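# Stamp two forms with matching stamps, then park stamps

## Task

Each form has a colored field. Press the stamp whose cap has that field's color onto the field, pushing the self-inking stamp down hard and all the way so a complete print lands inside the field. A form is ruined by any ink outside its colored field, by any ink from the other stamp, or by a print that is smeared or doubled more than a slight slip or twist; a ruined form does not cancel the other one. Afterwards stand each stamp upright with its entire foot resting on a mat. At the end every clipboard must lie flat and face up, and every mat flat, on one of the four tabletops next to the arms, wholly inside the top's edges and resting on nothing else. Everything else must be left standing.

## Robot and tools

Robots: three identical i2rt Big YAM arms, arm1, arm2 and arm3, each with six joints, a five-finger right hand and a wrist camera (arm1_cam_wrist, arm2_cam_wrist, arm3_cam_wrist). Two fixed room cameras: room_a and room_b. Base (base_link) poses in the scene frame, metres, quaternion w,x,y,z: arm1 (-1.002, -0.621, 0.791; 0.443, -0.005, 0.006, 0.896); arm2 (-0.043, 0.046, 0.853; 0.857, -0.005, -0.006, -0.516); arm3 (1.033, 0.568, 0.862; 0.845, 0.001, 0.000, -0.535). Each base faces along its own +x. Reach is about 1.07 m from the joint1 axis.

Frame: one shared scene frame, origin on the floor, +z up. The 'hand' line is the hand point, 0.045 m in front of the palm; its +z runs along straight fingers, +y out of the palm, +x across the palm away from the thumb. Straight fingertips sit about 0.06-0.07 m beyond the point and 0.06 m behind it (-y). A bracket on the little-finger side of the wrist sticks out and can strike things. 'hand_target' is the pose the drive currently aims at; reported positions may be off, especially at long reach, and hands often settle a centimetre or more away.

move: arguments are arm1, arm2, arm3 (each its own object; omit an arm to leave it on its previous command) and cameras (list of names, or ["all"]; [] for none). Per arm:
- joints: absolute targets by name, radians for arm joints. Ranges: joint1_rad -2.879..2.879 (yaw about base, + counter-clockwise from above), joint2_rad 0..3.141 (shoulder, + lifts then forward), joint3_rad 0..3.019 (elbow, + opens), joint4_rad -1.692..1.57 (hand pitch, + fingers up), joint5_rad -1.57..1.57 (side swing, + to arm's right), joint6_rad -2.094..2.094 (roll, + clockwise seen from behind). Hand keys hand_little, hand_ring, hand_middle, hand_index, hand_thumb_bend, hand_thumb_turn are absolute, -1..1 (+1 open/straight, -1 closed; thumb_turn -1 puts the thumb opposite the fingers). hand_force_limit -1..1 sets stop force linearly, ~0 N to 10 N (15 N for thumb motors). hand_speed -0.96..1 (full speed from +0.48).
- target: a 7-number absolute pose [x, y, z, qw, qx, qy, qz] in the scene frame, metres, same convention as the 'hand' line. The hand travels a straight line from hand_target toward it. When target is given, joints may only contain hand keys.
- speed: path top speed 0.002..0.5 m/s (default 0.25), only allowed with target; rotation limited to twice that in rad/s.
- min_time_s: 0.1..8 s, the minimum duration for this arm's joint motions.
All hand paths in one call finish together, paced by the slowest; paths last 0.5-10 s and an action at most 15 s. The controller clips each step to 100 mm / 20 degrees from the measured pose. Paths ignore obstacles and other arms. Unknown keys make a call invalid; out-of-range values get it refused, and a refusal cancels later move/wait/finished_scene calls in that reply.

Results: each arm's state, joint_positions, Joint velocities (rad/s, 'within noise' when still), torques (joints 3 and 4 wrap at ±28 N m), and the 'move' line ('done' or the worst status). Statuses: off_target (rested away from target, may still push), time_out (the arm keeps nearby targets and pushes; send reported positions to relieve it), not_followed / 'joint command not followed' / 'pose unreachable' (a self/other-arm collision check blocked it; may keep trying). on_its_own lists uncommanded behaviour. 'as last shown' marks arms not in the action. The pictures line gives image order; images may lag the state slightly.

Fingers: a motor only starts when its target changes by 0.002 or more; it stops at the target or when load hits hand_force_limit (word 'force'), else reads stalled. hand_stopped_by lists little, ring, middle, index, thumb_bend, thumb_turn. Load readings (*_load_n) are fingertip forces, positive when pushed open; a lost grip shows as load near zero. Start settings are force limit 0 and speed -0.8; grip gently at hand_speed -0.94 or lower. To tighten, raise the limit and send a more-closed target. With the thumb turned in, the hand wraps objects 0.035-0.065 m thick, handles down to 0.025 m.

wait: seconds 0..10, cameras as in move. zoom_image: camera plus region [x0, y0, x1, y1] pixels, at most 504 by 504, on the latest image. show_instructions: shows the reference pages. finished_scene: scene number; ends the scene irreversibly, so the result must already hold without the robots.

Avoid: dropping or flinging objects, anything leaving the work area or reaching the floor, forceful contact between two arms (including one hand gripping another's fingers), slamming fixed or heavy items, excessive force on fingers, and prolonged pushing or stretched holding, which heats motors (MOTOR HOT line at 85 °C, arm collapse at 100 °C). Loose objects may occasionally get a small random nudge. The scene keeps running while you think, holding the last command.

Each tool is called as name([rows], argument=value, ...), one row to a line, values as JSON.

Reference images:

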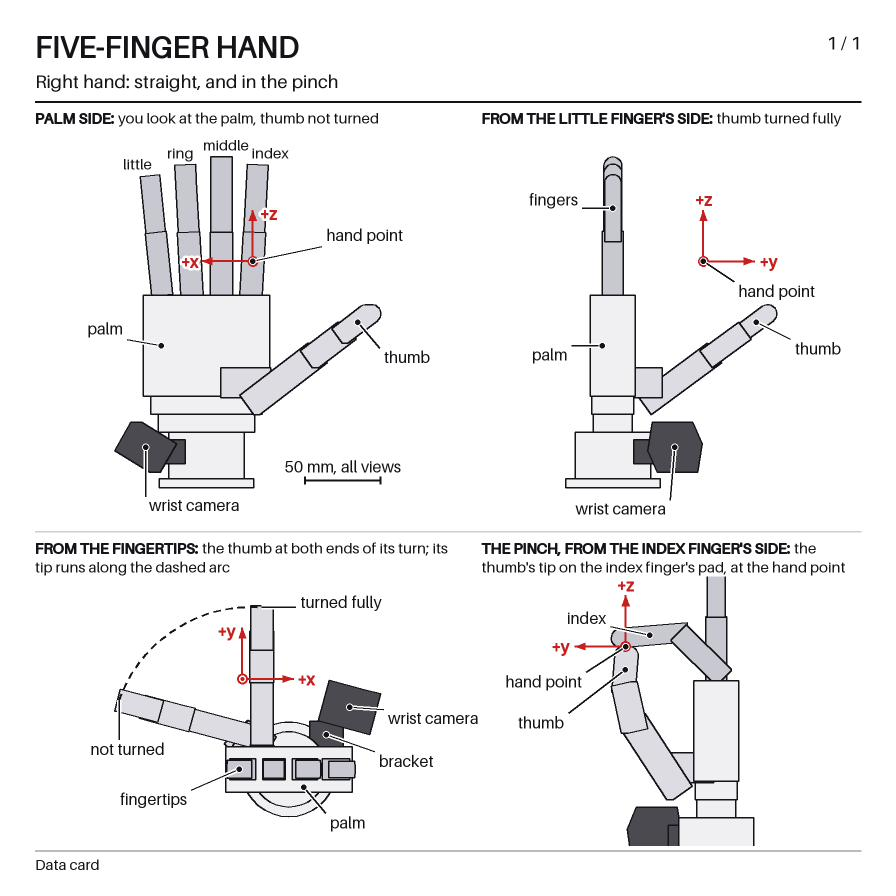

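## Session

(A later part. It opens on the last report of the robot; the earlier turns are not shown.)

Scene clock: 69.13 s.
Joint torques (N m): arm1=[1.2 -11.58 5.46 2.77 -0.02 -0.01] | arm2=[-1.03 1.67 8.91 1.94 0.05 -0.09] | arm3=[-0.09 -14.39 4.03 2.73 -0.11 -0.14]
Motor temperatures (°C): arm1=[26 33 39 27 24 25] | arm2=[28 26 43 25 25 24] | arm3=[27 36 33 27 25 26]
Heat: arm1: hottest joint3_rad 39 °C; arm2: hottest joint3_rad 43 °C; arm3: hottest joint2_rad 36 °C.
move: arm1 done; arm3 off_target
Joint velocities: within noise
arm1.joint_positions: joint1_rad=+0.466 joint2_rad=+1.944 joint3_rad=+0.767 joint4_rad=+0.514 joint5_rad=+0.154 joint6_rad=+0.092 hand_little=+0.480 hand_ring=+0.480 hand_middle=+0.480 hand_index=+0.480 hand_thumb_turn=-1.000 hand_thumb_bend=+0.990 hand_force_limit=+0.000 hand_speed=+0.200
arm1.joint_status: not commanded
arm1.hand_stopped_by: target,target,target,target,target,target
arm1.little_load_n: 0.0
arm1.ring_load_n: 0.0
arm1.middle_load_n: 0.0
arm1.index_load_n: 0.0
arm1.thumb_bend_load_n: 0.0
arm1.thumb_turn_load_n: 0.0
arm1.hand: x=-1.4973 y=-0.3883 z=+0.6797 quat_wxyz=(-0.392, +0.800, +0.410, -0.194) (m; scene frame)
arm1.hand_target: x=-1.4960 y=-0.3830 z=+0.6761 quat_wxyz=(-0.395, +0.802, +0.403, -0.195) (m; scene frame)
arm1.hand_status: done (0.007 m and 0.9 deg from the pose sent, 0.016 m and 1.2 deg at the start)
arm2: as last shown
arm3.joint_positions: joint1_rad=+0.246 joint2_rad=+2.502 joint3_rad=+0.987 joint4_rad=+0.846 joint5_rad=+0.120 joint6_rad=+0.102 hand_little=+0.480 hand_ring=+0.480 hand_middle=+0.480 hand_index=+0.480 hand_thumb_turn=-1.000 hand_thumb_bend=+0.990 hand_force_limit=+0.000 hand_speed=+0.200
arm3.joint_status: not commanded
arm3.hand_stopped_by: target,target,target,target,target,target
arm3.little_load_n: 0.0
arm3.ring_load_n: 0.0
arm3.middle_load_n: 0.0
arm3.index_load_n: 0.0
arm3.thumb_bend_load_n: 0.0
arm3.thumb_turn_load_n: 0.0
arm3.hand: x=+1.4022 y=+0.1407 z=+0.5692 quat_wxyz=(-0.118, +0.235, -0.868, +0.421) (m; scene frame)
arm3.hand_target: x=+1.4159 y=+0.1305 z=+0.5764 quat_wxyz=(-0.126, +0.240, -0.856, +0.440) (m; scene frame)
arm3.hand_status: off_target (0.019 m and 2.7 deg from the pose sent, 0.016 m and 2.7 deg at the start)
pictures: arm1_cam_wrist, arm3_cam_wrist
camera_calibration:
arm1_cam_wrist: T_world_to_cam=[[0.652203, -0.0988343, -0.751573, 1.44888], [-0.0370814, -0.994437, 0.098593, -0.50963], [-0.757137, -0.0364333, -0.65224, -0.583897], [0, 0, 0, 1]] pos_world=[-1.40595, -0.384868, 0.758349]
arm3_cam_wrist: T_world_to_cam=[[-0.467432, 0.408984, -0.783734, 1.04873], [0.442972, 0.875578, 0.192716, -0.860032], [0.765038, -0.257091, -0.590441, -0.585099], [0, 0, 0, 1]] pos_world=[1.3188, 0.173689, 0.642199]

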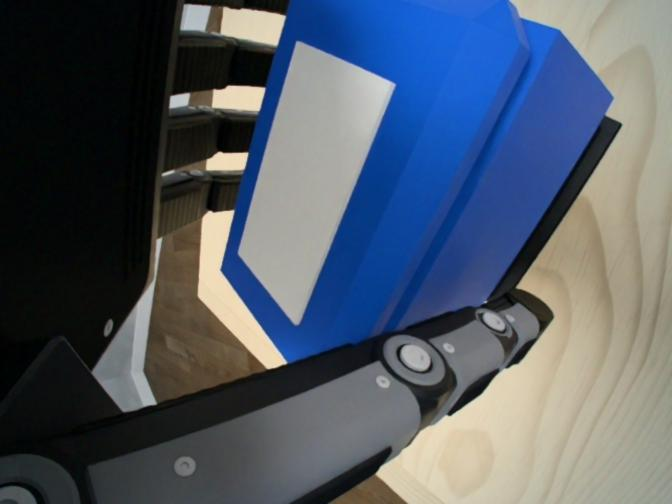

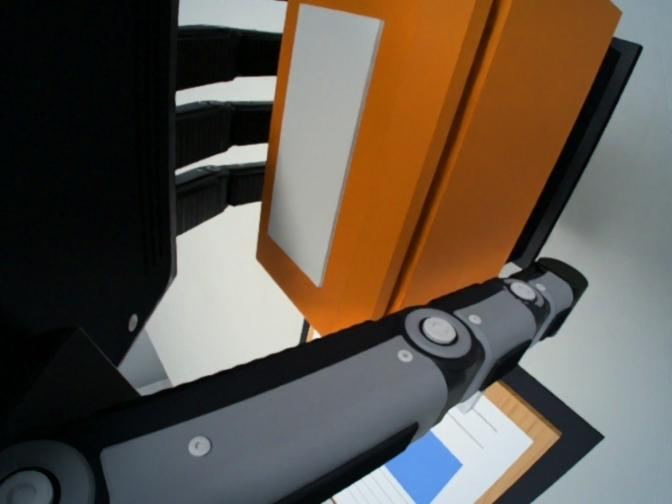

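move(arm1={"joints": {"hand_little": 0.0, "hand_ring": 0.0, "hand_middle": 0.0, "hand_index": 0.0, "hand_thumb_bend": -0.2, "hand_speed": -0.86, "hand_force_limit": -0.4}}, arm3={"joints": {"hand_little": 0.0, "hand_ring": 0.0, "hand_middle": 0.0, "hand_index": 0.0, "hand_thumb_bend": -0.2, "hand_speed": -0.86, "hand_force_limit": -0.4}}, cameras=[])

move(arm1={"joints": {"hand_little": -0.3, "hand_ring": -0.3, "hand_middle": -0.3, "hand_index": -0.3, "hand_thumb_bend": -0.4, "hand_speed": -0.9, "hand_force_limit": 0.1}}, arm3={"joints": {"hand_little": -0.3, "hand_ring": -0.3, "hand_middle": -0.3, "hand_index": -0.3, "hand_thumb_bend": -0.4, "hand_speed": -0.9, "hand_force_limit": 0.1}}, cameras=["arm1_cam_wrist","arm3_cam_wrist"])

Scene clock: 76.03 s.
Joint torques (N m): arm1=[1.14 -11.52 5.72 2.7 -0.01 0] | arm2=[-1.08 1.67 8.91 1.94 0.06 -0.09] | arm3=[-0.21 -14.39 3.89 2.62 -0.09 -0.13]
Motor temperatures (°C): arm1=[26 34 39 27 24 25] | arm2=[28 26 43 25 25 24] | arm3=[27 37 32 27 25 26]
Heat: arm1: hottest joint3_rad 39 °C; arm2: hottest joint3_rad 43 °C; arm3: hottest joint2_rad 37 °C.
move: arm1 off_target; arm3 off_target
Joint velocities: within noise
arm1.joint_positions: joint1_rad=+0.466 joint2_rad=+1.944 joint3_rad=+0.763 joint4_rad=+0.514 joint5_rad=+0.153 joint6_rad=+0.092 hand_little=+0.000 hand_ring=+0.015 hand_middle=+0.067 hand_index=+0.053 hand_thumb_turn=-1.000 hand_thumb_bend=+0.780 hand_force_limit=-0.400 hand_speed=-0.860
arm1.joint_status: hand_middle off_target (ended at +0.067, target +0.000); hand_index off_target (ended at +0.053, target +0.000); hand_thumb_bend off_target (ended at +0.780, target -0.200); the others done
arm1.hand_stopped_by: target,force,force,force,force,target
arm1.little_load_n: 0.0
arm1.ring_load_n: 6.0
arm1.middle_load_n: 0.5
arm1.index_load_n: 2.0
arm1.thumb_bend_load_n: 9.0
arm1.thumb_turn_load_n: 2.0
arm1.hand: x=-1.4954 y=-0.3892 z=+0.6782 quat_wxyz=(-0.391, +0.801, +0.410, -0.193) (m; scene frame)
arm1.hand_target: x=-1.4959 y=-0.3831 z=+0.6760 quat_wxyz=(-0.395, +0.802, +0.403, -0.195) (m; scene frame)
arm1.hand_status: not commanded
arm2: as last shown
arm2.thumb_turn_load_n: 0.0
arm3.joint_positions: joint1_rad=+0.246 joint2_rad=+2.502 joint3_rad=+0.989 joint4_rad=+0.847 joint5_rad=+0.120 joint6_rad=+0.102 hand_little=+0.000 hand_ring=+0.000 hand_middle=+0.028 hand_index=+0.002 hand_thumb_turn=-1.000 hand_thumb_bend=+0.761 hand_force_limit=-0.400 hand_speed=-0.860
arm3.joint_status: hand_middle off_target (ended at +0.028, target +0.000); hand_thumb_bend off_target (ended at +0.761, target -0.200); the others done
arm3.hand_stopped_by: target,target,force,force,force,target
arm3.little_load_n: 0.0
arm3.ring_load_n: 0.0
arm3.middle_load_n: 3.5
arm3.index_load_n: 5.0
arm3.thumb_bend_load_n: 7.5
arm3.thumb_turn_load_n: -1.0
arm3.hand: x=+1.4031 y=+0.1398 z=+0.5697 quat_wxyz=(-0.119, +0.235, -0.867, +0.423) (m; scene frame)
arm3.hand_target: x=+1.4159 y=+0.1304 z=+0.5765 quat_wxyz=(-0.126, +0.240, -0.856, +0.440) (m; scene frame)
arm3.hand_status: not commanded
pictures: none
No camera images: "cameras" was empty.

Scene clock: 77.30 s.
Joint torques (N m): arm1=[1.32 -11.46 5.74 2.71 0.01 -0.01] | arm2=[-1.08 1.67 8.92 1.95 0.06 -0.09] | arm3=[-0.15 -14.51 3.84 2.63 -0.09 -0.14]
Motor temperatures (°C): arm1=[26 34 39 27 24 25] | arm2=[28 26 43 25 25 24] | arm3=[27 37 32 27 25 26]
Heat: arm1: hottest joint3_rad 39 °C; arm2: hottest joint3_rad 43 °C; arm3: hottest joint2_rad 37 °C.
move: arm1 off_target; arm3 off_target
Joint velocities: within noise
arm1.joint_positions: joint1_rad=+0.466 joint2_rad=+1.944 joint3_rad=+0.763 joint4_rad=+0.514 joint5_rad=+0.153 joint6_rad=+0.092 hand_little=-0.090 hand_ring=+0.015 hand_middle=+0.043 hand_index=+0.036 hand_thumb_turn=-1.000 hand_thumb_bend=+0.782 hand_force_limit=+0.100 hand_speed=-0.900
arm1.joint_status: hand_little off_target (ended at -0.090, target -0.300); hand_ring off_target (ended at +0.015, target -0.300); hand_middle off_target (ended at +0.043, target -0.300); hand_index off_target (ended at +0.036, target -0.300); hand_thumb_bend off_target (ended at +0.782, target -0.400); the others done
arm1.hand_stopped_by: force,force,force,force,force,target
arm1.little_load_n: 6.5
arm1.ring_load_n: 0.0
arm1.middle_load_n: 4.5
arm1.index_load_n: 3.5
arm1.thumb_bend_load_n: 19.0
arm1.thumb_turn_load_n: 5.5
arm1.hand: x=-1.4953 y=-0.3890 z=+0.6782 quat_wxyz=(-0.391, +0.801, +0.410, -0.193) (m; scene frame)
arm1.hand_target: x=-1.4958 y=-0.3830 z=+0.6760 quat_wxyz=(-0.395, +0.802, +0.403, -0.195) (m; scene frame)
arm1.hand_status: not commanded
arm2: as last shown
arm2.middle_load_n: 0.5
arm3.joint_positions: joint1_rad=+0.246 joint2_rad=+2.502 joint3_rad=+0.989 joint4_rad=+0.847 joint5_rad=+0.120 joint6_rad=+0.102 hand_little=-0.109 hand_ring=-0.026 hand_middle=+0.020 hand_index=-0.005 hand_thumb_turn=-1.000 hand_thumb_bend=+0.763 hand_force_limit=+0.100 hand_speed=-0.900
arm3.joint_status: hand_little off_target (ended at -0.109, target -0.300); hand_ring off_target (ended at -0.026, target -0.300); hand_middle off_target (ended at +0.020, target -0.300); hand_index off_target (ended at -0.005, target -0.300); hand_thumb_bend off_target (ended at +0.763, target -0.400); the others done
arm3.hand_stopped_by: force,force,force,force,force,target
arm3.little_load_n: 6.5
arm3.ring_load_n: 1.5
arm3.middle_load_n: 1.0
arm3.index_load_n: 4.5
arm3.thumb_bend_load_n: 13.0
arm3.thumb_turn_load_n: 7.0
arm3.hand: x=+1.4031 y=+0.1398 z=+0.5697 quat_wxyz=(-0.119, +0.235, -0.867, +0.423) (m; scene frame)
arm3.hand_target: x=+1.4159 y=+0.1304 z=+0.5765 quat_wxyz=(-0.126, +0.240, -0.856, +0.440) (m; scene frame)
arm3.hand_status: not commanded
pictures: arm1_cam_wrist, arm3_cam_wrist
camera_calibration:
arm1_cam_wrist: T_world_to_cam=[[0.654666, -0.100506, -0.749207, 1.44787], [-0.0377706, -0.994233, 0.100372, -0.512186], [-0.754974, -0.0374121, -0.654687, -0.578758], [0, 0, 0, 1]] pos_world=[-1.40416, -0.385365, 0.757258]
arm3_cam_wrist: T_world_to_cam=[[-0.46603, 0.40735, -0.785418, 1.04922], [0.44235, 0.876072, 0.191898, -0.858396], [0.766253, -0.257999, -0.588467, -0.588478], [0, 0, 0, 1]] pos_world=[1.3196, 0.172789, 0.642502]

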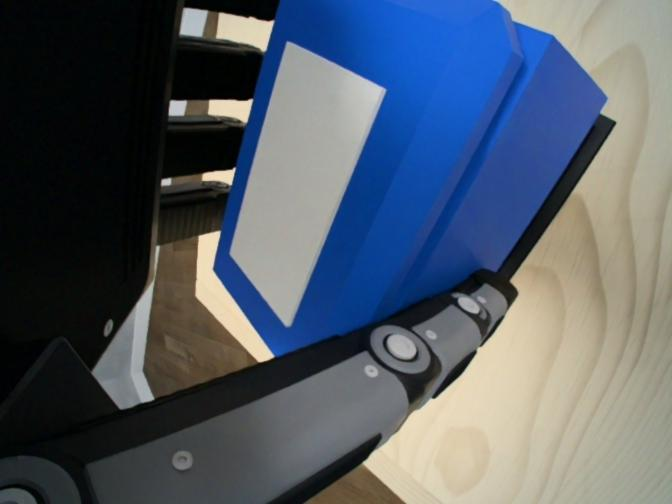

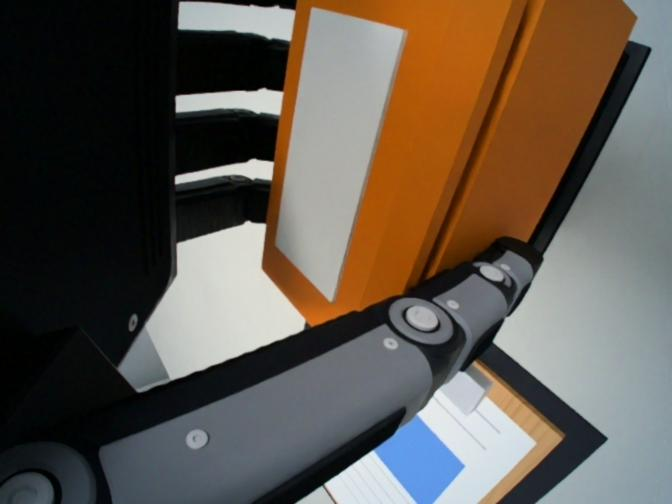

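move(arm1={"target": [-1.508, -0.377, 0.80, -0.400, 0.800, 0.398, -0.200], "speed": 0.12}, arm3={"target": [1.425, 0.118, 0.69, -0.126, 0.240, -0.855, 0.442], "speed": 0.12}, cameras=["arm1_cam_wrist","arm3_cam_wrist"])

Scene clock: 80.17 s.
Joint torques (N m): arm1=[1.49 -13.22 12.27 1.52 0.12 0.03] | arm2=[-1.03 1.67 8.91 1.95 0.06 -0.1] | arm3=[-0.15 -16.03 3.9 1.32 -0.09 -0.15]
Motor temperatures (°C): arm1=[26 34 39 27 24 25] | arm2=[28 26 44 25 25 24] | arm3=[27 37 32 26 25 26]
Heat: arm1: hottest joint3_rad 39 °C; arm2: hottest joint3_rad 44 °C; arm3: hottest joint2_rad 37 °C.
move: arm1 off_target; arm3 off_target
Joint velocities: within noise
arm1.joint_positions: joint1_rad=+0.466 joint2_rad=+1.670 joint3_rad=+0.769 joint4_rad=+0.194 joint5_rad=+0.153 joint6_rad=+0.094 hand_little=-0.090 hand_ring=+0.015 hand_middle=+0.043 hand_index=+0.036 hand_thumb_turn=-1.000 hand_thumb_bend=+0.782 hand_force_limit=+0.100 hand_speed=-0.900
arm1.joint_status: not commanded
arm1.hand_stopped_by: force,force,force,force,force,target
arm1.little_load_n: 6.0
arm1.ring_load_n: 0.0
arm1.middle_load_n: 5.0
arm1.index_load_n: 4.5
arm1.thumb_bend_load_n: 19.0
arm1.thumb_turn_load_n: 6.5
arm1.hand: x=-1.4843 y=-0.3933 z=+0.7680 quat_wxyz=(-0.376, +0.808, +0.415, -0.182) (m; scene frame)
arm1.hand_target: x=-1.5065 y=-0.3776 z=+0.8008 quat_wxyz=(-0.401, +0.800, +0.398, -0.200) (m; scene frame)
arm1.hand_status: off_target (0.043 m and 4.0 deg from the pose sent, 0.123 m and 2.0 deg at the start)
arm2: as last shown
arm2.middle_load_n: 0.0
arm3.joint_positions: joint1_rad=+0.246 joint2_rad=+2.220 joint3_rad=+0.921 joint4_rad=+0.663 joint5_rad=+0.120 joint6_rad=+0.102 hand_little=-0.109 hand_ring=-0.026 hand_middle=+0.020 hand_index=-0.005 hand_thumb_turn=-1.000 hand_thumb_bend=+0.763 hand_force_limit=+0.100 hand_speed=-0.900
arm3.joint_status: not commanded
arm3.hand_stopped_by: force,force,force,force,force,target
arm3.little_load_n: 6.0
arm3.ring_load_n: 1.0
arm3.middle_load_n: 1.0
arm3.index_load_n: 5.5
arm3.thumb_bend_load_n: 13.5
arm3.thumb_turn_load_n: 7.5
arm3.hand: x=+1.4192 y=+0.1200 z=+0.6774 quat_wxyz=(-0.124, +0.232, -0.861, +0.435) (m; scene frame)
arm3.hand_target: x=+1.4251 y=+0.1181 z=+0.6898 quat_wxyz=(-0.126, +0.240, -0.855, +0.442) (m; scene frame)
arm3.hand_status: off_target (0.014 m and 1.5 deg from the pose sent, 0.124 m and 2.9 deg at the start)
pictures: arm1_cam_wrist, arm3_cam_wrist
camera_calibration:
arm1_cam_wrist: T_world_to_cam=[[0.679754, -0.114865, -0.724389, 1.52006], [-0.0425133, -0.99217, 0.117433, -0.544452], [-0.732207, -0.0490297, -0.679315, -0.463711], [0, 0, 0, 1]] pos_world=[-1.39595, -0.388322, 0.850048]
arm3_cam_wrist: T_world_to_cam=[[-0.450989, 0.389176, -0.803213, 1.14214], [0.43892, 0.880296, 0.18008, -0.856476], [0.777148, -0.271332, -0.567821, -0.570398], [0, 0, 0, 1]] pos_world=[1.3343, 0.154692, 0.74773]

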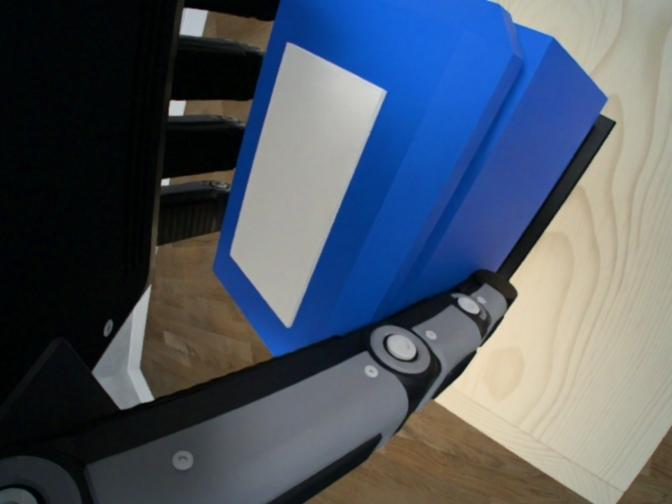

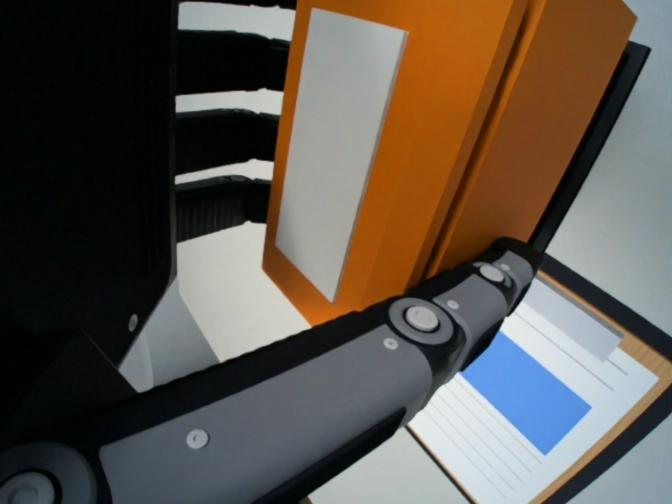

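move(arm1={"joints": {"joint2_rad": 1.45, "joint3_rad": 1.75, "joint4_rad": -0.97}, "min_time_s": 3.5}, arm3={"joints": {"joint2_rad": 1.45, "joint3_rad": 1.75, "joint4_rad": -0.95}, "min_time_s": 3.5}, cameras=["room_a", "room_b"])

Scene clock: 87.53 s.
Joint torques (N m): arm1=[1.49 -13.51 17.51 1.35 0.12 0.04] | arm2=[-1.03 1.67 8.92 1.94 0.06 -0.09] | arm3=[-0.09 -11.99 16.43 1.16 -0.08 -0.15]
Motor temperatures (°C): arm1=[26 35 40 27 24 25] | arm2=[28 26 44 25 25 24] | arm3=[27 37 33 26 25 26]
Heat: arm1: hottest joint3_rad 40 °C; arm2: hottest joint3_rad 44 °C; arm3: hottest joint2_rad 37 °C.
move: arm1 done; arm3 done
Joint velocities: within noise
arm1.joint_positions: joint1_rad=+0.466 joint2_rad=+1.472 joint3_rad=+1.684 joint4_rad=-0.962 joint5_rad=+0.153 joint6_rad=+0.094 hand_little=-0.090 hand_ring=+0.015 hand_middle=+0.043 hand_index=+0.036 hand_thumb_turn=-1.000 hand_thumb_bend=+0.782 hand_force_limit=+0.100 hand_speed=-0.900
arm1.joint_status: all done
arm1.hand_stopped_by: force,force,force,force,force,target
arm1.little_load_n: 5.5
arm1.ring_load_n: 0.0
arm1.middle_load_n: 5.0
arm1.index_load_n: 4.5
arm1.thumb_bend_load_n: 19.0
arm1.thumb_turn_load_n: 6.5
arm1.hand: x=-1.5319 y=-0.3651 z=+1.1533 quat_wxyz=(-0.360, +0.815, +0.420, -0.171) (m; scene frame)
arm1.hand_target: x=-1.5311 y=-0.3601 z=+1.2000 quat_wxyz=(-0.390, +0.806, +0.403, -0.192) (m; scene frame)
arm1.hand_status: not commanded
arm2.joint_positions: joint1_rad=-1.387 joint2_rad=+0.622 joint3_rad=+1.443 joint4_rad=-1.282 joint5_rad=+0.064 joint6_rad=-1.074 hand_little=+0.480 hand_ring=+0.480 hand_middle=+0.480 hand_index=+0.480 hand_thumb_turn=-1.000 hand_thumb_bend=+0.990 hand_force_limit=+0.000 hand_speed=+0.200
arm2.joint_status: not commanded
arm2.hand_stopped_by: target,target,target,target,target,target
arm2.little_load_n: 0.0
arm2.ring_load_n: 0.0
arm2.middle_load_n: 0.0
arm2.index_load_n: 0.0
arm2.thumb_bend_load_n: 0.0
arm2.thumb_turn_load_n: 0.5
arm2.hand: x=-0.2546 y=-0.0475 z=+1.3717 quat_wxyz=(+0.453, +0.053, -0.847, +0.274) (m; scene frame)
arm2.hand_target: x=-0.2548 y=-0.0437 z=+1.3808 quat_wxyz=(+0.462, +0.047, -0.841, +0.276) (m; scene frame)
arm2.hand_status: not commanded
arm3.joint_positions: joint1_rad=+0.246 joint2_rad=+1.461 joint3_rad=+1.679 joint4_rad=-0.943 joint5_rad=+0.120 joint6_rad=+0.102 hand_little=-0.109 hand_ring=-0.026 hand_middle=+0.020 hand_index=-0.005 hand_thumb_turn=-1.000 hand_thumb_bend=+0.763 hand_force_limit=+0.100 hand_speed=-0.900
arm3.joint_status: all done
arm3.hand_stopped_by: force,force,force,force,force,target
arm3.little_load_n: 5.5
arm3.ring_load_n: 1.0
arm3.middle_load_n: 1.0
arm3.index_load_n: 5.5
arm3.thumb_bend_load_n: 13.5
arm3.thumb_turn_load_n: 7.5
arm3.hand: x=+1.4156 y=+0.1231 z=+1.2359 quat_wxyz=(-0.108, +0.240, -0.879, +0.398) (m; scene frame)
arm3.hand_target: x=+1.4202 y=+0.1225 z=+1.2791 quat_wxyz=(-0.120, +0.243, -0.861, +0.429) (m; scene frame)
arm3.hand_status: not commanded
pictures: room_a, room_b

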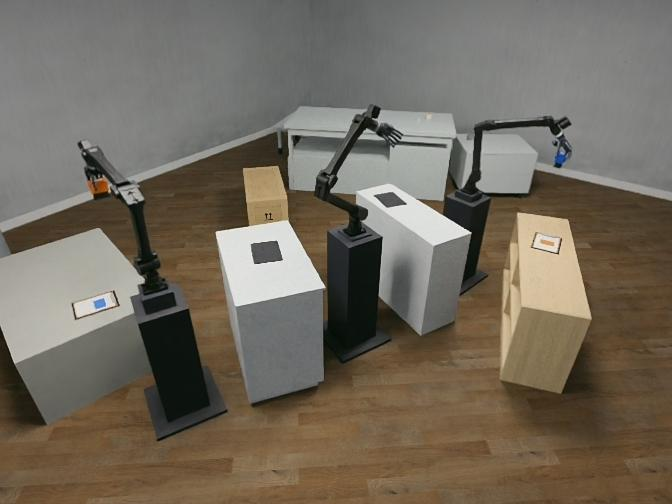

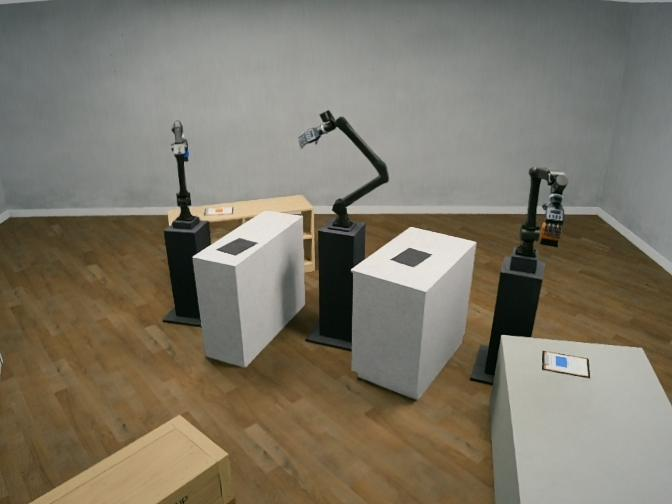

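move(arm1={"joints": {"joint1_rad": -2.04, "joint5_rad": -0.3}, "min_time_s": 5}, arm3={"joints": {"joint1_rad": -1.283}, "min_time_s": 4}, cameras=["arm1_cam_wrist","arm3_cam_wrist"])

Scene clock: 95.07 s.
Joint torques (N m): arm1=[2.08 -13.45 17.48 1.36 -0.38 0.03] | arm2=[-1.03 1.67 8.91 1.96 0.06 -0.09] | arm3=[-1.08 -11.93 16.43 1.17 -0.03 -0.16]
Motor temperatures (°C): arm1=[26 36 41 26 24 25] | arm2=[28 26 44 25 25 24] | arm3=[27 37 37 26 25 26]
Heat: arm1: hottest joint3_rad 41 °C; arm2: hottest joint3_rad 44 °C; arm3: hottest joint2_rad 37 °C.
move: arm1 done; arm3 done
Joint velocities: within noise
arm1.joint_positions: joint1_rad=-2.041 joint2_rad=+1.472 joint3_rad=+1.684 joint4_rad=-0.962 joint5_rad=-0.297 joint6_rad=+0.096 hand_little=-0.090 hand_ring=+0.015 hand_middle=+0.043 hand_index=+0.036 hand_thumb_turn=-1.000 hand_thumb_bend=+0.782 hand_force_limit=+0.100 hand_speed=-0.900
arm1.joint_status: all done
arm1.hand_stopped_by: force,force,force,force,force,target
arm1.little_load_n: 6.0
arm1.ring_load_n: 0.0
arm1.middle_load_n: 5.0
arm1.index_load_n: 4.5
arm1.thumb_bend_load_n: 19.0
arm1.thumb_turn_load_n: 6.5
arm1.hand: x=-0.4602 y=-0.4233 z=+1.1728 quat_wxyz=(-0.392, +0.711, -0.568, +0.135) (m; scene frame)
arm1.hand_target: x=-0.4614 y=-0.4211 z=+1.2185 quat_wxyz=(-0.421, +0.701, -0.554, +0.155) (m; scene frame)
arm1.hand_status: not commanded
arm2: as last shown
arm2.thumb_turn_load_n: 0.0
arm3.joint_positions: joint1_rad=-1.279 joint2_rad=+1.461 joint3_rad=+1.679 joint4_rad=-0.943 joint5_rad=+0.118 joint6_rad=+0.101 hand_little=-0.109 hand_ring=-0.026 hand_middle=+0.020 hand_index=-0.005 hand_thumb_turn=-1.000 hand_thumb_bend=+0.763 hand_force_limit=+0.100 hand_speed=-0.900
arm3.joint_status: all done
arm3.hand_stopped_by: force,force,force,force,force,target
arm3.little_load_n: 5.5
arm3.ring_load_n: 1.5
arm3.middle_load_n: 1.5
arm3.index_load_n: 5.5
arm3.thumb_bend_load_n: 13.5
arm3.thumb_turn_load_n: 7.5
arm3.hand: x=+0.6069 y=+0.1646 z=+1.2358 quat_wxyz=(+0.198, -0.432, -0.802, +0.362) (m; scene frame)
arm3.hand_target: x=+0.6020 y=+0.1648 z=+1.2790 quat_wxyz=(+0.213, -0.423, -0.789, +0.392) (m; scene frame)
arm3.hand_status: not commanded
pictures: arm1_cam_wrist, arm3_cam_wrist
camera_calibration:
arm1_cam_wrist: T_world_to_cam=[[-0.572923, -0.312269, -0.757791, 0.492855], [-0.764637, 0.536546, 0.357, -0.544377], [0.29511, 0.783968, -0.546172, 1.22886], [0, 0, 0, 1]] pos_world=[-0.496532, -0.5174, 1.23899]
arm3_cam_wrist: T_world_to_cam=[[0.416427, 0.517159, -0.747754, 0.590897], [0.887957, -0.407972, 0.212346, -0.740089], [-0.195246, -0.7524, -0.629105, 1.13517], [0, 0, 0, 1]] pos_world=[0.63274, 0.246581, 1.31314]

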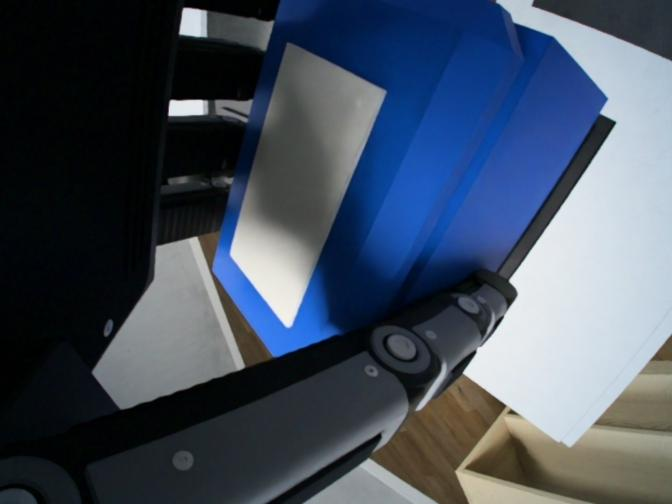

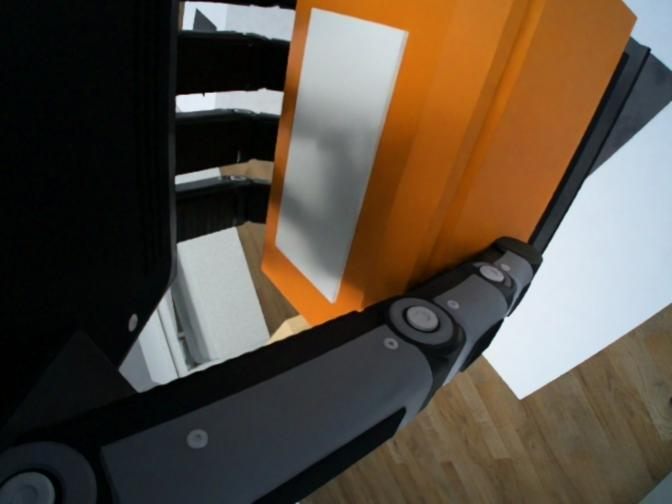

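move(arm1={"target": [-0.378, -0.506, 1.01, -0.384, 0.799, -0.414, 0.206], "speed": 0.15}, arm3={"target": [0.504, 0.095, 1.02, 0.235, -0.487, -0.755, 0.371], "speed": 0.15}, cameras=["arm1_cam_wrist","arm3_cam_wrist"])

Scene clock: 99.47 s.
Joint torques (N m): arm1=[1.03 -14.1 12.59 2.73 -0.53 -0.12] | arm2=[-0.97 1.67 8.91 1.95 0.06 -0.09] | arm3=[-0.73 -16.26 10.66 2.78 0.14 0.11]
Motor temperatures (°C): arm1=[26 36 42 27 24 25] | arm2=[28 26 44 25 25 24] | arm3=[27 37 37 26 25 26]
Heat: arm1: hottest joint3_rad 42 °C; arm2: hottest joint3_rad 44 °C; arm3: hottest joint2_rad 37 °C.
move: arm1 off_target; arm3 off_target
Joint velocities: within noise
arm1.joint_positions: joint1_rad=-2.176 joint2_rad=+1.645 joint3_rad=+1.454 joint4_rad=-0.598 joint5_rad=-0.437 joint6_rad=-0.366 hand_little=-0.090 hand_ring=+0.015 hand_middle=+0.043 hand_index=+0.036 hand_thumb_turn=-1.000 hand_thumb_bend=+0.782 hand_force_limit=+0.100 hand_speed=-0.900
arm1.joint_status: not commanded
arm1.hand_stopped_by: force,force,force,force,force,target
arm1.little_load_n: 5.5
arm1.ring_load_n: 0.0
arm1.middle_load_n: 5.0
arm1.index_load_n: 4.5
arm1.thumb_bend_load_n: 19.0
arm1.thumb_turn_load_n: 6.5
arm1.hand: x=-0.3887 y=-0.5013 z=+0.9991 quat_wxyz=(-0.375, +0.803, -0.423, +0.188) (m; scene frame)
arm1.hand_target: x=-0.3784 y=-0.5061 z=+1.0100 quat_wxyz=(-0.384, +0.799, -0.414, +0.206) (m; scene frame)
arm1.hand_status: off_target (0.016 m and 2.6 deg from the pose sent, 0.200 m and 22.0 deg at the start)
arm2: as last shown
arm2.thumb_turn_load_n: 0.5
arm3.joint_positions: joint1_rad=-1.279 joint2_rad=+1.794 joint3_rad=+1.467 joint4_rad=-0.410 joint5_rad=+0.234 joint6_rad=+0.184 hand_little=-0.109 hand_ring=-0.026 hand_middle=+0.020 hand_index=-0.005 hand_thumb_turn=-1.000 hand_thumb_bend=+0.763 hand_force_limit=+0.100 hand_speed=-0.900
arm3.joint_status: not commanded
arm3.hand_stopped_by: force,force,force,force,force,target
arm3.little_load_n: 5.5
arm3.ring_load_n: 1.0
arm3.middle_load_n: 1.0
arm3.index_load_n: 5.5
arm3.thumb_bend_load_n: 13.0
arm3.thumb_turn_load_n: 7.5
arm3.hand: x=+0.5107 y=+0.1029 z=+1.0000 quat_wxyz=(+0.230, -0.484, -0.770, +0.346) (m; scene frame)
arm3.hand_target: x=+0.5045 y=+0.0954 z=+1.0204 quat_wxyz=(+0.235, -0.487, -0.755, +0.371) (m; scene frame)
arm3.hand_status: off_target (0.023 m and 3.4 deg from the pose sent, 0.249 m and 9.3 deg at the start)
pictures: arm1_cam_wrist, arm3_cam_wrist
camera_calibration:
arm1_cam_wrist: T_world_to_cam=[[-0.342232, -0.584473, -0.735709, 0.308915], [-0.921889, 0.360237, 0.142653, -0.321269], [0.181653, 0.727063, -0.662104, 1.21725], [0, 0, 0, 1]] pos_world=[-0.411571, -0.58873, 1.07905]
arm3_cam_wrist: T_world_to_cam=[[0.476323, 0.46164, -0.748335, 0.462279], [0.824114, -0.531087, 0.196936, -0.569079], [-0.306517, -0.710518, -0.633412, 0.978392], [0, 0, 0, 1]] pos_world=[0.548685, 0.179529, 1.07774]

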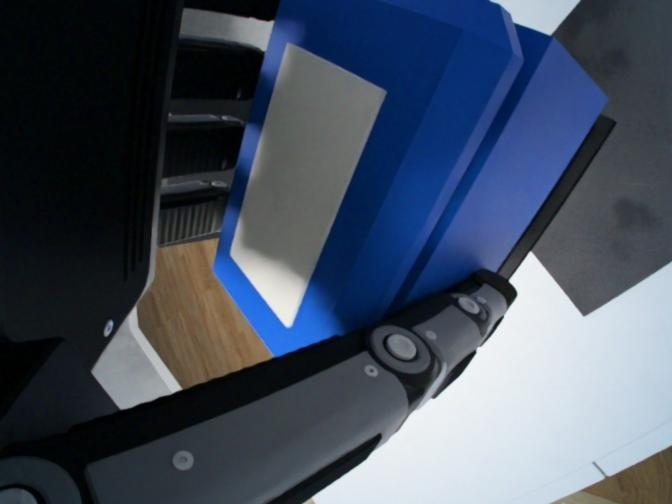

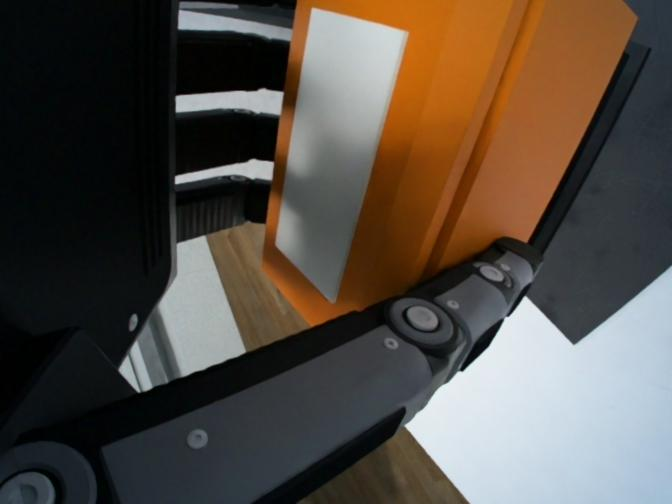

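move(arm1={"target": [-0.364, -0.538, 0.905, -0.391, 0.796, -0.407, 0.220], "speed": 0.15}, arm3={"target": [0.505, 0.085, 0.91, 0.240, -0.490, -0.742, 0.392], "speed": 0.15}, cameras=["arm1_cam_wrist","arm3_cam_wrist"])

Scene clock: 105.90 s.
Joint torques (N m): arm1=[1.03 -14.68 11.69 2.74 -0.55 -0.13] | arm2=[-1.03 1.67 8.91 1.96 0.06 -0.09] | arm3=[0.5 -16.73 9.46 2.86 0.14 0.11]
Motor temperatures (°C): arm1=[26 36 42 27 24 25] | arm2=[28 26 44 25 25 24] | arm3=[27 37 38 26 25 26]
Heat: arm1: hottest joint3_rad 42 °C; arm2: hottest joint3_rad 44 °C; arm3: hottest joint3_rad 38 °C.
move: arm1 off_target; arm3 off_target
Joint velocities: within noise
arm1.joint_positions: joint1_rad=-2.232 joint2_rad=+1.749 joint3_rad=+1.290 joint4_rad=-0.315 joint5_rad=-0.477 joint6_rad=-0.409 hand_little=-0.090 hand_ring=+0.015 hand_middle=+0.043 hand_index=+0.036 hand_thumb_turn=-1.000 hand_thumb_bend=+0.782 hand_force_limit=+0.100 hand_speed=-0.900
arm1.joint_status: not commanded
arm1.hand_stopped_by: force,force,force,force,force,target
arm1.little_load_n: 5.5
arm1.ring_load_n: 0.0
arm1.middle_load_n: 5.0
arm1.index_load_n: 4.5
arm1.thumb_bend_load_n: 19.0
arm1.thumb_turn_load_n: 6.5
arm1.hand: x=-0.3755 y=-0.5328 z=+0.8946 quat_wxyz=(-0.383, +0.800, -0.416, +0.202) (m; scene frame)
arm1.hand_target: x=-0.3644 y=-0.5382 z=+0.9052 quat_wxyz=(-0.391, +0.796, -0.407, +0.220) (m; scene frame)
arm1.hand_status: off_target (0.016 m and 2.6 deg from the pose sent, 0.104 m and 4.5 deg at the start)
arm2: as last shown
arm2.middle_load_n: -0.5
arm2.thumb_turn_load_n: 0.0
arm3.joint_positions: joint1_rad=-1.278 joint2_rad=+1.918 joint3_rad=+1.307 joint4_rad=-0.081 joint5_rad=+0.250 joint6_rad=+0.206 hand_little=-0.109 hand_ring=-0.026 hand_middle=+0.020 hand_index=-0.005 hand_thumb_turn=-1.000 hand_thumb_bend=+0.763 hand_force_limit=+0.100 hand_speed=-0.900
arm3.joint_status: not commanded
arm3.hand_stopped_by: force,force,force,force,force,target
arm3.little_load_n: 5.5
arm3.ring_load_n: 1.0
arm3.middle_load_n: 1.5
arm3.index_load_n: 5.5
arm3.thumb_bend_load_n: 13.5
arm3.thumb_turn_load_n: 8.0
arm3.hand: x=+0.5064 y=+0.1012 z=+0.8910 quat_wxyz=(+0.238, -0.492, -0.753, +0.366) (m; scene frame)
arm3.hand_target: x=+0.5054 y=+0.0855 z=+0.9104 quat_wxyz=(+0.239, -0.490, -0.741, +0.392) (m; scene frame)
arm3.hand_status: off_target (0.025 m and 3.3 deg from the pose sent, 0.092 m and 6.3 deg at the start)
pictures: arm1_cam_wrist, arm3_cam_wrist
camera_calibration:
arm1_cam_wrist: T_world_to_cam=[[-0.315446, -0.583982, -0.74797, 0.23946], [-0.926749, 0.359061, 0.110505, -0.25643], [0.204034, 0.728039, -0.654469, 1.17061], [0, 0, 0, 1]] pos_world=[-0.400954, -0.620335, 0.973574]
arm3_cam_wrist: T_world_to_cam=[[0.461511, 0.420784, -0.780992, 0.424278], [0.817145, -0.544365, 0.189581, -0.533584], [-0.345373, -0.725677, -0.595072, 0.893973], [0, 0, 0, 1]] pos_world=[0.548961, 0.179742, 0.964493]

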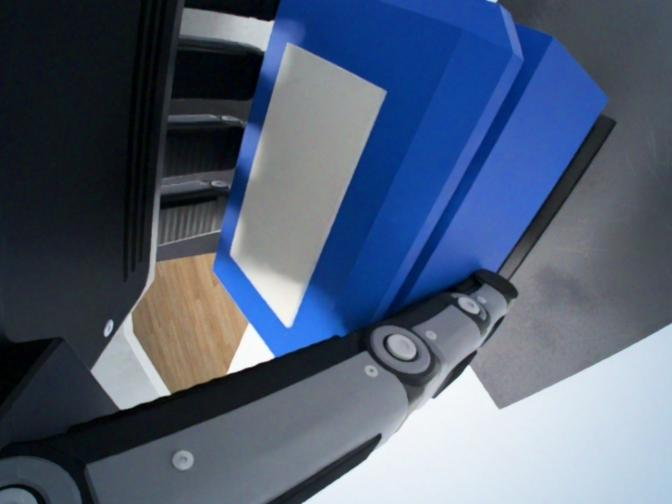

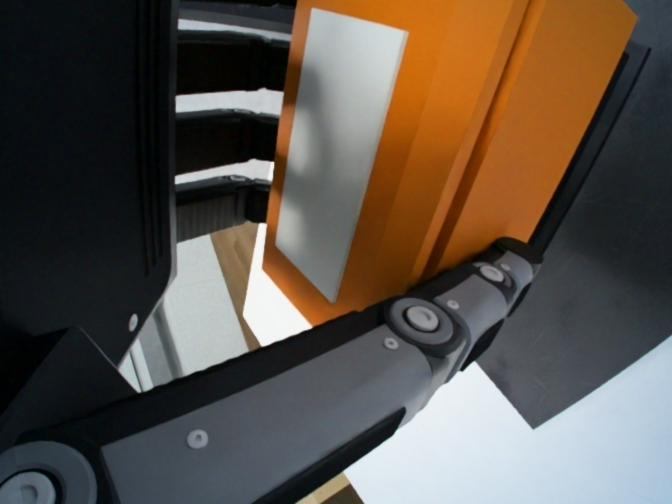

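move(arm1={"target": [-0.364, -0.538, 0.878, -0.391, 0.796, -0.407, 0.220], "speed": 0.08}, arm3={"target": [0.505, 0.083, 0.888, 0.238, -0.488, -0.744, 0.392], "speed": 0.08}, cameras=[])

move(arm1={"target": [-0.364, -0.538, 0.868, -0.391, 0.796, -0.407, 0.220], "speed": 0.05}, arm3={"target": [0.505, 0.083, 0.878, 0.238, -0.488, -0.744, 0.392], "speed": 0.05}, cameras=["arm1_cam_wrist","arm3_cam_wrist"])

Scene clock: 109.07 s.
Joint torques (N m): arm1=[1.14 -14.68 11.25 2.73 -0.52 -0.13] | arm2=[-1.03 1.67 8.91 1.95 0.05 -0.1] | arm3=[0.56 -16.56 9.02 2.88 -0.01 0.08]
Motor temperatures (°C): arm1=[26 36 43 27 24 25] | arm2=[28 26 44 25 25 24] | arm3=[27 38 37 26 25 26]
Heat: arm1: hottest joint3_rad 43 °C; arm2: hottest joint3_rad 44 °C; arm3: hottest joint2_rad 38 °C.
move: arm1 off_target; arm3 off_target
Joint velocities: within noise
arm1.joint_positions: joint1_rad=-2.232 joint2_rad=+1.779 joint3_rad=+1.258 joint4_rad=-0.248 joint5_rad=-0.477 joint6_rad=-0.409 hand_little=-0.090 hand_ring=+0.015 hand_middle=+0.043 hand_index=+0.036 hand_thumb_turn=-1.000 hand_thumb_bend=+0.782 hand_force_limit=+0.100 hand_speed=-0.900
arm1.joint_status: not commanded
arm1.hand_stopped_by: force,force,force,force,force,target
arm1.little_load_n: 5.5
arm1.ring_load_n: 0.0
arm1.middle_load_n: 5.0
arm1.index_load_n: 4.5
arm1.thumb_bend_load_n: 19.0
arm1.thumb_turn_load_n: 7.0
arm1.hand: x=-0.3749 y=-0.5331 z=+0.8701 quat_wxyz=(-0.384, +0.799, -0.415, +0.204) (m; scene frame)
arm1.hand_target: x=-0.3643 y=-0.5381 z=+0.8782 quat_wxyz=(-0.391, +0.796, -0.407, +0.220) (m; scene frame)
arm1.hand_status: off_target (0.014 m and 2.3 deg from the pose sent, 0.021 m and 2.6 deg at the start)
arm2: as last shown
arm2.middle_load_n: 0.0
arm2.thumb_turn_load_n: 0.5
arm3.joint_positions: joint1_rad=-1.277 joint2_rad=+1.950 joint3_rad=+1.299 joint4_rad=-0.036 joint5_rad=+0.248 joint6_rad=+0.206 hand_little=-0.109 hand_ring=-0.026 hand_middle=+0.020 hand_index=-0.005 hand_thumb_turn=-1.000 hand_thumb_bend=+0.763 hand_force_limit=+0.100 hand_speed=-0.900
arm3.joint_status: not commanded
arm3.hand_stopped_by: force,force,force,force,force,target
arm3.little_load_n: 5.5
arm3.ring_load_n: 1.0
arm3.middle_load_n: 1.0
arm3.index_load_n: 5.5
arm3.thumb_bend_load_n: 13.5
arm3.thumb_turn_load_n: 7.5
arm3.hand: x=+0.5050 y=+0.0990 z=+0.8731 quat_wxyz=(+0.238, -0.492, -0.752, +0.368) (m; scene frame)
arm3.hand_target: x=+0.5054 y=+0.0834 z=+0.8883 quat_wxyz=(+0.237, -0.488, -0.743, +0.391) (m; scene frame)
arm3.hand_status: off_target (0.022 m and 2.9 deg from the pose sent, 0.018 m and 3.2 deg at the start)
pictures: none
No camera images: "cameras" was empty.

Scene clock: 110.27 s.
Joint torques (N m): arm1=[1.2 -14.45 10.96 2.74 -0.52 -0.12] | arm2=[-1.03 1.67 8.91 1.94 0.06 -0.09] | arm3=[0.5 -16.38 8.77 2.89 0.01 0.09]
Motor temperatures (°C): arm1=[26 36 43 27 24 25] | arm2=[28 26 44 25 25 24] | arm3=[27 38 37 27 25 26]
Heat: arm1: hottest joint3_rad 43 °C; arm2: hottest joint3_rad 44 °C; arm3: hottest joint2_rad 38 °C.
move: arm1 off_target; arm3 off_target
Joint velocities: within noise
arm1.joint_positions: joint1_rad=-2.232 joint2_rad=+1.788 joint3_rad=+1.248 joint4_rad=-0.224 joint5_rad=-0.477 joint6_rad=-0.409 hand_little=-0.090 hand_ring=+0.015 hand_middle=+0.043 hand_index=+0.036 hand_thumb_turn=-1.000 hand_thumb_bend=+0.782 hand_force_limit=+0.100 hand_speed=-0.900
arm1.joint_status: not commanded
arm1.hand_stopped_by: force,force,force,force,force,target
arm1.little_load_n: 5.5
arm1.ring_load_n: 0.0
arm1.middle_load_n: 5.0
arm1.index_load_n: 4.5
arm1.thumb_bend_load_n: 19.0
arm1.thumb_turn_load_n: 7.0
arm1.hand: x=-0.3740 y=-0.5332 z=+0.8631 quat_wxyz=(-0.385, +0.799, -0.414, +0.206) (m; scene frame)
arm1.hand_target: x=-0.3643 y=-0.5381 z=+0.8681 quat_wxyz=(-0.391, +0.796, -0.407, +0.220) (m; scene frame)
arm1.hand_status: off_target (0.012 m and 2.0 deg from the pose sent, 0.012 m and 2.3 deg at the start)
arm2: as last shown
arm3.joint_positions: joint1_rad=-1.277 joint2_rad=+1.963 joint3_rad=+1.295 joint4_rad=-0.014 joint5_rad=+0.248 joint6_rad=+0.206 hand_little=-0.109 hand_ring=-0.026 hand_middle=+0.020 hand_index=-0.005 hand_thumb_turn=-1.000 hand_thumb_bend=+0.763 hand_force_limit=+0.100 hand_speed=-0.900
arm3.joint_status: not commanded
arm3.hand_stopped_by: force,force,force,force,force,target
arm3.little_load_n: 5.5
arm3.ring_load_n: 1.0
arm3.middle_load_n: 1.5
arm3.index_load_n: 5.5
arm3.thumb_bend_load_n: 13.5
arm3.thumb_turn_load_n: 7.5
arm3.hand: x=+0.5042 y=+0.0981 z=+0.8659 quat_wxyz=(+0.238, -0.491, -0.751, +0.370) (m; scene frame)
arm3.hand_target: x=+0.5054 y=+0.0833 z=+0.8781 quat_wxyz=(+0.237, -0.488, -0.743, +0.391) (m; scene frame)
arm3.hand_status: off_target (0.019 m and 2.7 deg from the pose sent, 0.017 m and 2.9 deg at the start)
pictures: arm1_cam_wrist, arm3_cam_wrist
camera_calibration:
arm1_cam_wrist: T_world_to_cam=[[-0.307951, -0.584094, -0.751, 0.221441], [-0.927861, 0.358894, 0.101342, -0.244037], [0.210336, 0.728031, -0.652479, 1.15072], [0, 0, 0, 1]] pos_world=[-0.400277, -0.620835, 0.941854]
arm3_cam_wrist: T_world_to_cam=[[0.455701, 0.41609, -0.786896, 0.415546], [0.819388, -0.541462, 0.188207, -0.528893], [-0.347763, -0.73054, -0.587684, 0.871166], [0, 0, 0, 1]] pos_world=[0.546963, 0.177142, 0.938503]

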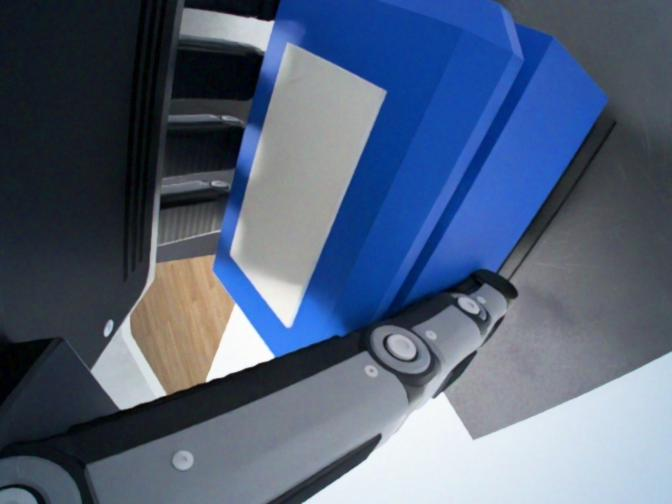

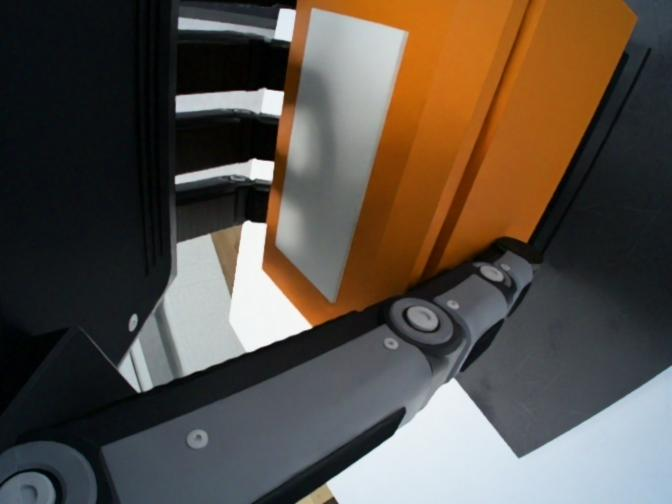

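move(arm1={"target": [-0.364, -0.538, 0.858, -0.391, 0.796, -0.407, 0.218], "speed": 0.05}, arm3={"target": [0.505, 0.083, 0.868, 0.238, -0.488, -0.744, 0.392], "speed": 0.05}, cameras=[])

move(arm1={"target": [-0.364, -0.538, 0.850, -0.391, 0.796, -0.407, 0.216], "speed": 0.05}, arm3={"target": [0.505, 0.083, 0.860, 0.238, -0.488, -0.744, 0.392], "speed": 0.05}, cameras=["arm1_cam_wrist","arm3_cam_wrist"])

Scene clock: 112.50 s.
Joint torques (N m): arm1=[1.08 -14.51 10.84 2.69 -0.55 -0.13] | arm2=[-1.03 1.61 8.91 1.92 0.06 -0.1] | arm3=[0.56 -16.5 8.62 2.82 0.02 0.09]
Motor temperatures (°C): arm1=[26 36 43 27 24 25] | arm2=[28 26 44 25 25 24] | arm3=[27 38 37 27 25 26]
Heat: arm1: hottest joint3_rad 43 °C; arm2: hottest joint3_rad 44 °C; arm3: hottest joint2_rad 38 °C.
move: arm1 off_target; arm3 off_target
Joint velocities: within noise
arm1.joint_positions: joint1_rad=-2.232 joint2_rad=+1.804 joint3_rad=+1.241 joint4_rad=-0.204 joint5_rad=-0.479 joint6_rad=-0.409 hand_little=-0.090 hand_ring=+0.015 hand_middle=+0.043 hand_index=+0.036 hand_thumb_turn=-1.000 hand_thumb_bend=+0.782 hand_force_limit=+0.100 hand_speed=-0.900
arm1.joint_status: not commanded
arm1.hand_stopped_by: force,force,force,force,force,target
arm1.little_load_n: 5.5
arm1.ring_load_n: 0.0
arm1.middle_load_n: 5.0
arm1.index_load_n: 4.0
arm1.thumb_bend_load_n: 19.0
arm1.thumb_turn_load_n: 7.0
arm1.hand: x=-0.3738 y=-0.5331 z=+0.8532 quat_wxyz=(-0.385, +0.799, -0.414, +0.204) (m; scene frame)
arm1.hand_target: x=-0.3642 y=-0.5382 z=+0.8582 quat_wxyz=(-0.391, +0.796, -0.407, +0.218) (m; scene frame)
arm1.hand_status: off_target (0.012 m and 2.0 deg from the pose sent, 0.012 m and 1.8 deg at the start)
arm2: as last shown
arm2.thumb_turn_load_n: 0.0
arm3.joint_positions: joint1_rad=-1.277 joint2_rad=+1.978 joint3_rad=+1.290 joint4_rad=+0.009 joint5_rad=+0.248 joint6_rad=+0.206 hand_little=-0.109 hand_ring=-0.026 hand_middle=+0.020 hand_index=-0.005 hand_thumb_turn=-1.000 hand_thumb_bend=+0.763 hand_force_limit=+0.100 hand_speed=-0.900
arm3.joint_status: not commanded
arm3.hand_stopped_by: force,force,force,force,force,target
arm3.little_load_n: 5.5
arm3.ring_load_n: 1.0
arm3.middle_load_n: 1.0
arm3.index_load_n: 5.0
arm3.thumb_bend_load_n: 13.5
arm3.thumb_turn_load_n: 7.5
arm3.hand: x=+0.5039 y=+0.0975 z=+0.8573 quat_wxyz=(+0.239, -0.491, -0.751, +0.372) (m; scene frame)
arm3.hand_target: x=+0.5054 y=+0.0831 z=+0.8682 quat_wxyz=(+0.237, -0.488, -0.743, +0.392) (m; scene frame)
arm3.hand_status: off_target (0.018 m and 2.5 deg from the pose sent, 0.015 m and 2.7 deg at the start)
pictures: none
No camera images: "cameras" was empty.

Scene clock: 113.50 s.
Joint torques (N m): arm1=[1.03 -14.62 10.7 2.62 -0.55 -0.13] | arm2=[-1.03 1.67 8.91 1.92 0.06 -0.1] | arm3=[0.5 -15.62 8.28 3.02 0.01 0.07]
Motor temperatures (°C): arm1=[26 36 43 27 24 25] | arm2=[28 26 44 25 25 24] | arm3=[27 38 37 27 25 26]
Heat: arm1: hottest joint3_rad 43 °C; arm2: hottest joint3_rad 44 °C; arm3: hottest joint2_rad 38 °C.
move: arm1 off_target; arm3 off_target
Joint velocities: within noise
arm1.joint_positions: joint1_rad=-2.232 joint2_rad=+1.815 joint3_rad=+1.236 joint4_rad=-0.190 joint5_rad=-0.481 joint6_rad=-0.409 hand_little=-0.090 hand_ring=+0.015 hand_middle=+0.043 hand_index=+0.036 hand_thumb_turn=-1.000 hand_thumb_bend=+0.782 hand_force_limit=+0.100 hand_speed=-0.900
arm1.joint_status: not commanded
arm1.hand_stopped_by: force,force,force,force,force,target
arm1.little_load_n: 5.5
arm1.ring_load_n: 0.0
arm1.middle_load_n: 5.0
arm1.index_load_n: 4.0
arm1.thumb_bend_load_n: 19.0
arm1.thumb_turn_load_n: 6.5
arm1.hand: x=-0.3738 y=-0.5327 z=+0.8458 quat_wxyz=(-0.385, +0.799, -0.414, +0.202) (m; scene frame)
arm1.hand_target: x=-0.3643 y=-0.5381 z=+0.8502 quat_wxyz=(-0.391, +0.797, -0.407, +0.216) (m; scene frame)
arm1.hand_status: off_target (0.012 m and 1.9 deg from the pose sent, 0.012 m and 1.8 deg at the start)
arm2: as last shown
arm2.thumb_turn_load_n: 0.5
arm3.joint_positions: joint1_rad=-1.277 joint2_rad=+1.982 joint3_rad=+1.290 joint4_rad=+0.023 joint5_rad=+0.248 joint6_rad=+0.206 hand_little=-0.109 hand_ring=-0.026 hand_middle=+0.020 hand_index=-0.005 hand_thumb_turn=-1.000 hand_thumb_bend=+0.763 hand_force_limit=+0.100 hand_speed=-0.900
arm3.joint_status: not commanded
arm3.hand_stopped_by: force,force,force,force,force,target
arm3.little_load_n: 6.0
arm3.ring_load_n: 1.0
arm3.middle_load_n: 1.0
arm3.index_load_n: 5.0
arm3.thumb_bend_load_n: 13.0
arm3.thumb_turn_load_n: 7.0
arm3.hand: x=+0.5021 y=+0.0959 z=+0.8572 quat_wxyz=(+0.240, -0.490, -0.749, +0.376) (m; scene frame)
arm3.hand_target: x=+0.5053 y=+0.0831 z=+0.8602 quat_wxyz=(+0.237, -0.488, -0.743, +0.392) (m; scene frame)
arm3.hand_status: off_target (0.013 m and 1.9 deg from the pose sent, 0.015 m and 2.5 deg at the start)
pictures: arm1_cam_wrist, arm3_cam_wrist
camera_calibration:
arm1_cam_wrist: T_world_to_cam=[[-0.310124, -0.582665, -0.751216, 0.208988], [-0.92843, 0.355632, 0.107445, -0.249384], [0.204552, 0.730772, -0.651253, 1.1373], [0, 0, 0, 1]] pos_world=[-0.399361, -0.620649, 0.924461]
arm3_cam_wrist: T_world_to_cam=[[0.447625, 0.409167, -0.795119, 0.422364], [0.821514, -0.539368, 0.184927, -0.525198], [-0.353195, -0.735979, -0.577571, 0.85836], [0, 0, 0, 1]] pos_world=[0.545565, 0.175642, 0.928717]

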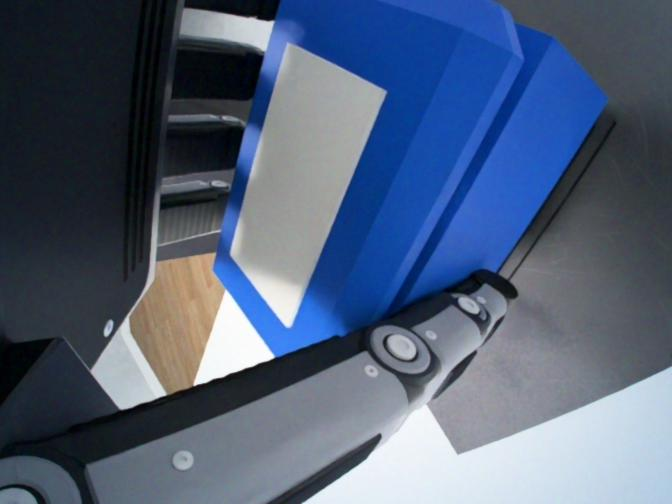

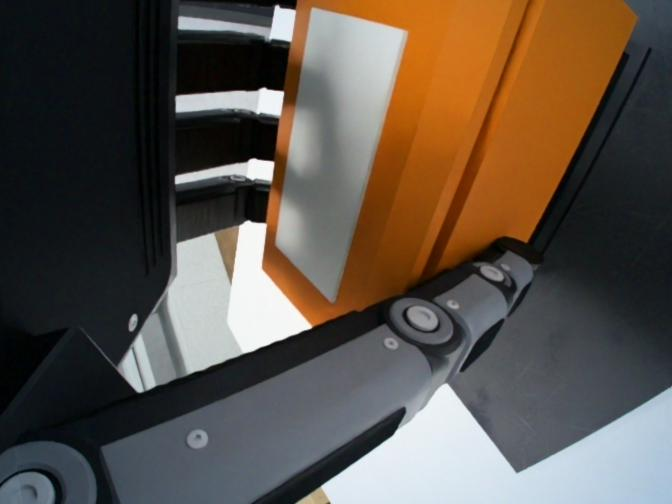

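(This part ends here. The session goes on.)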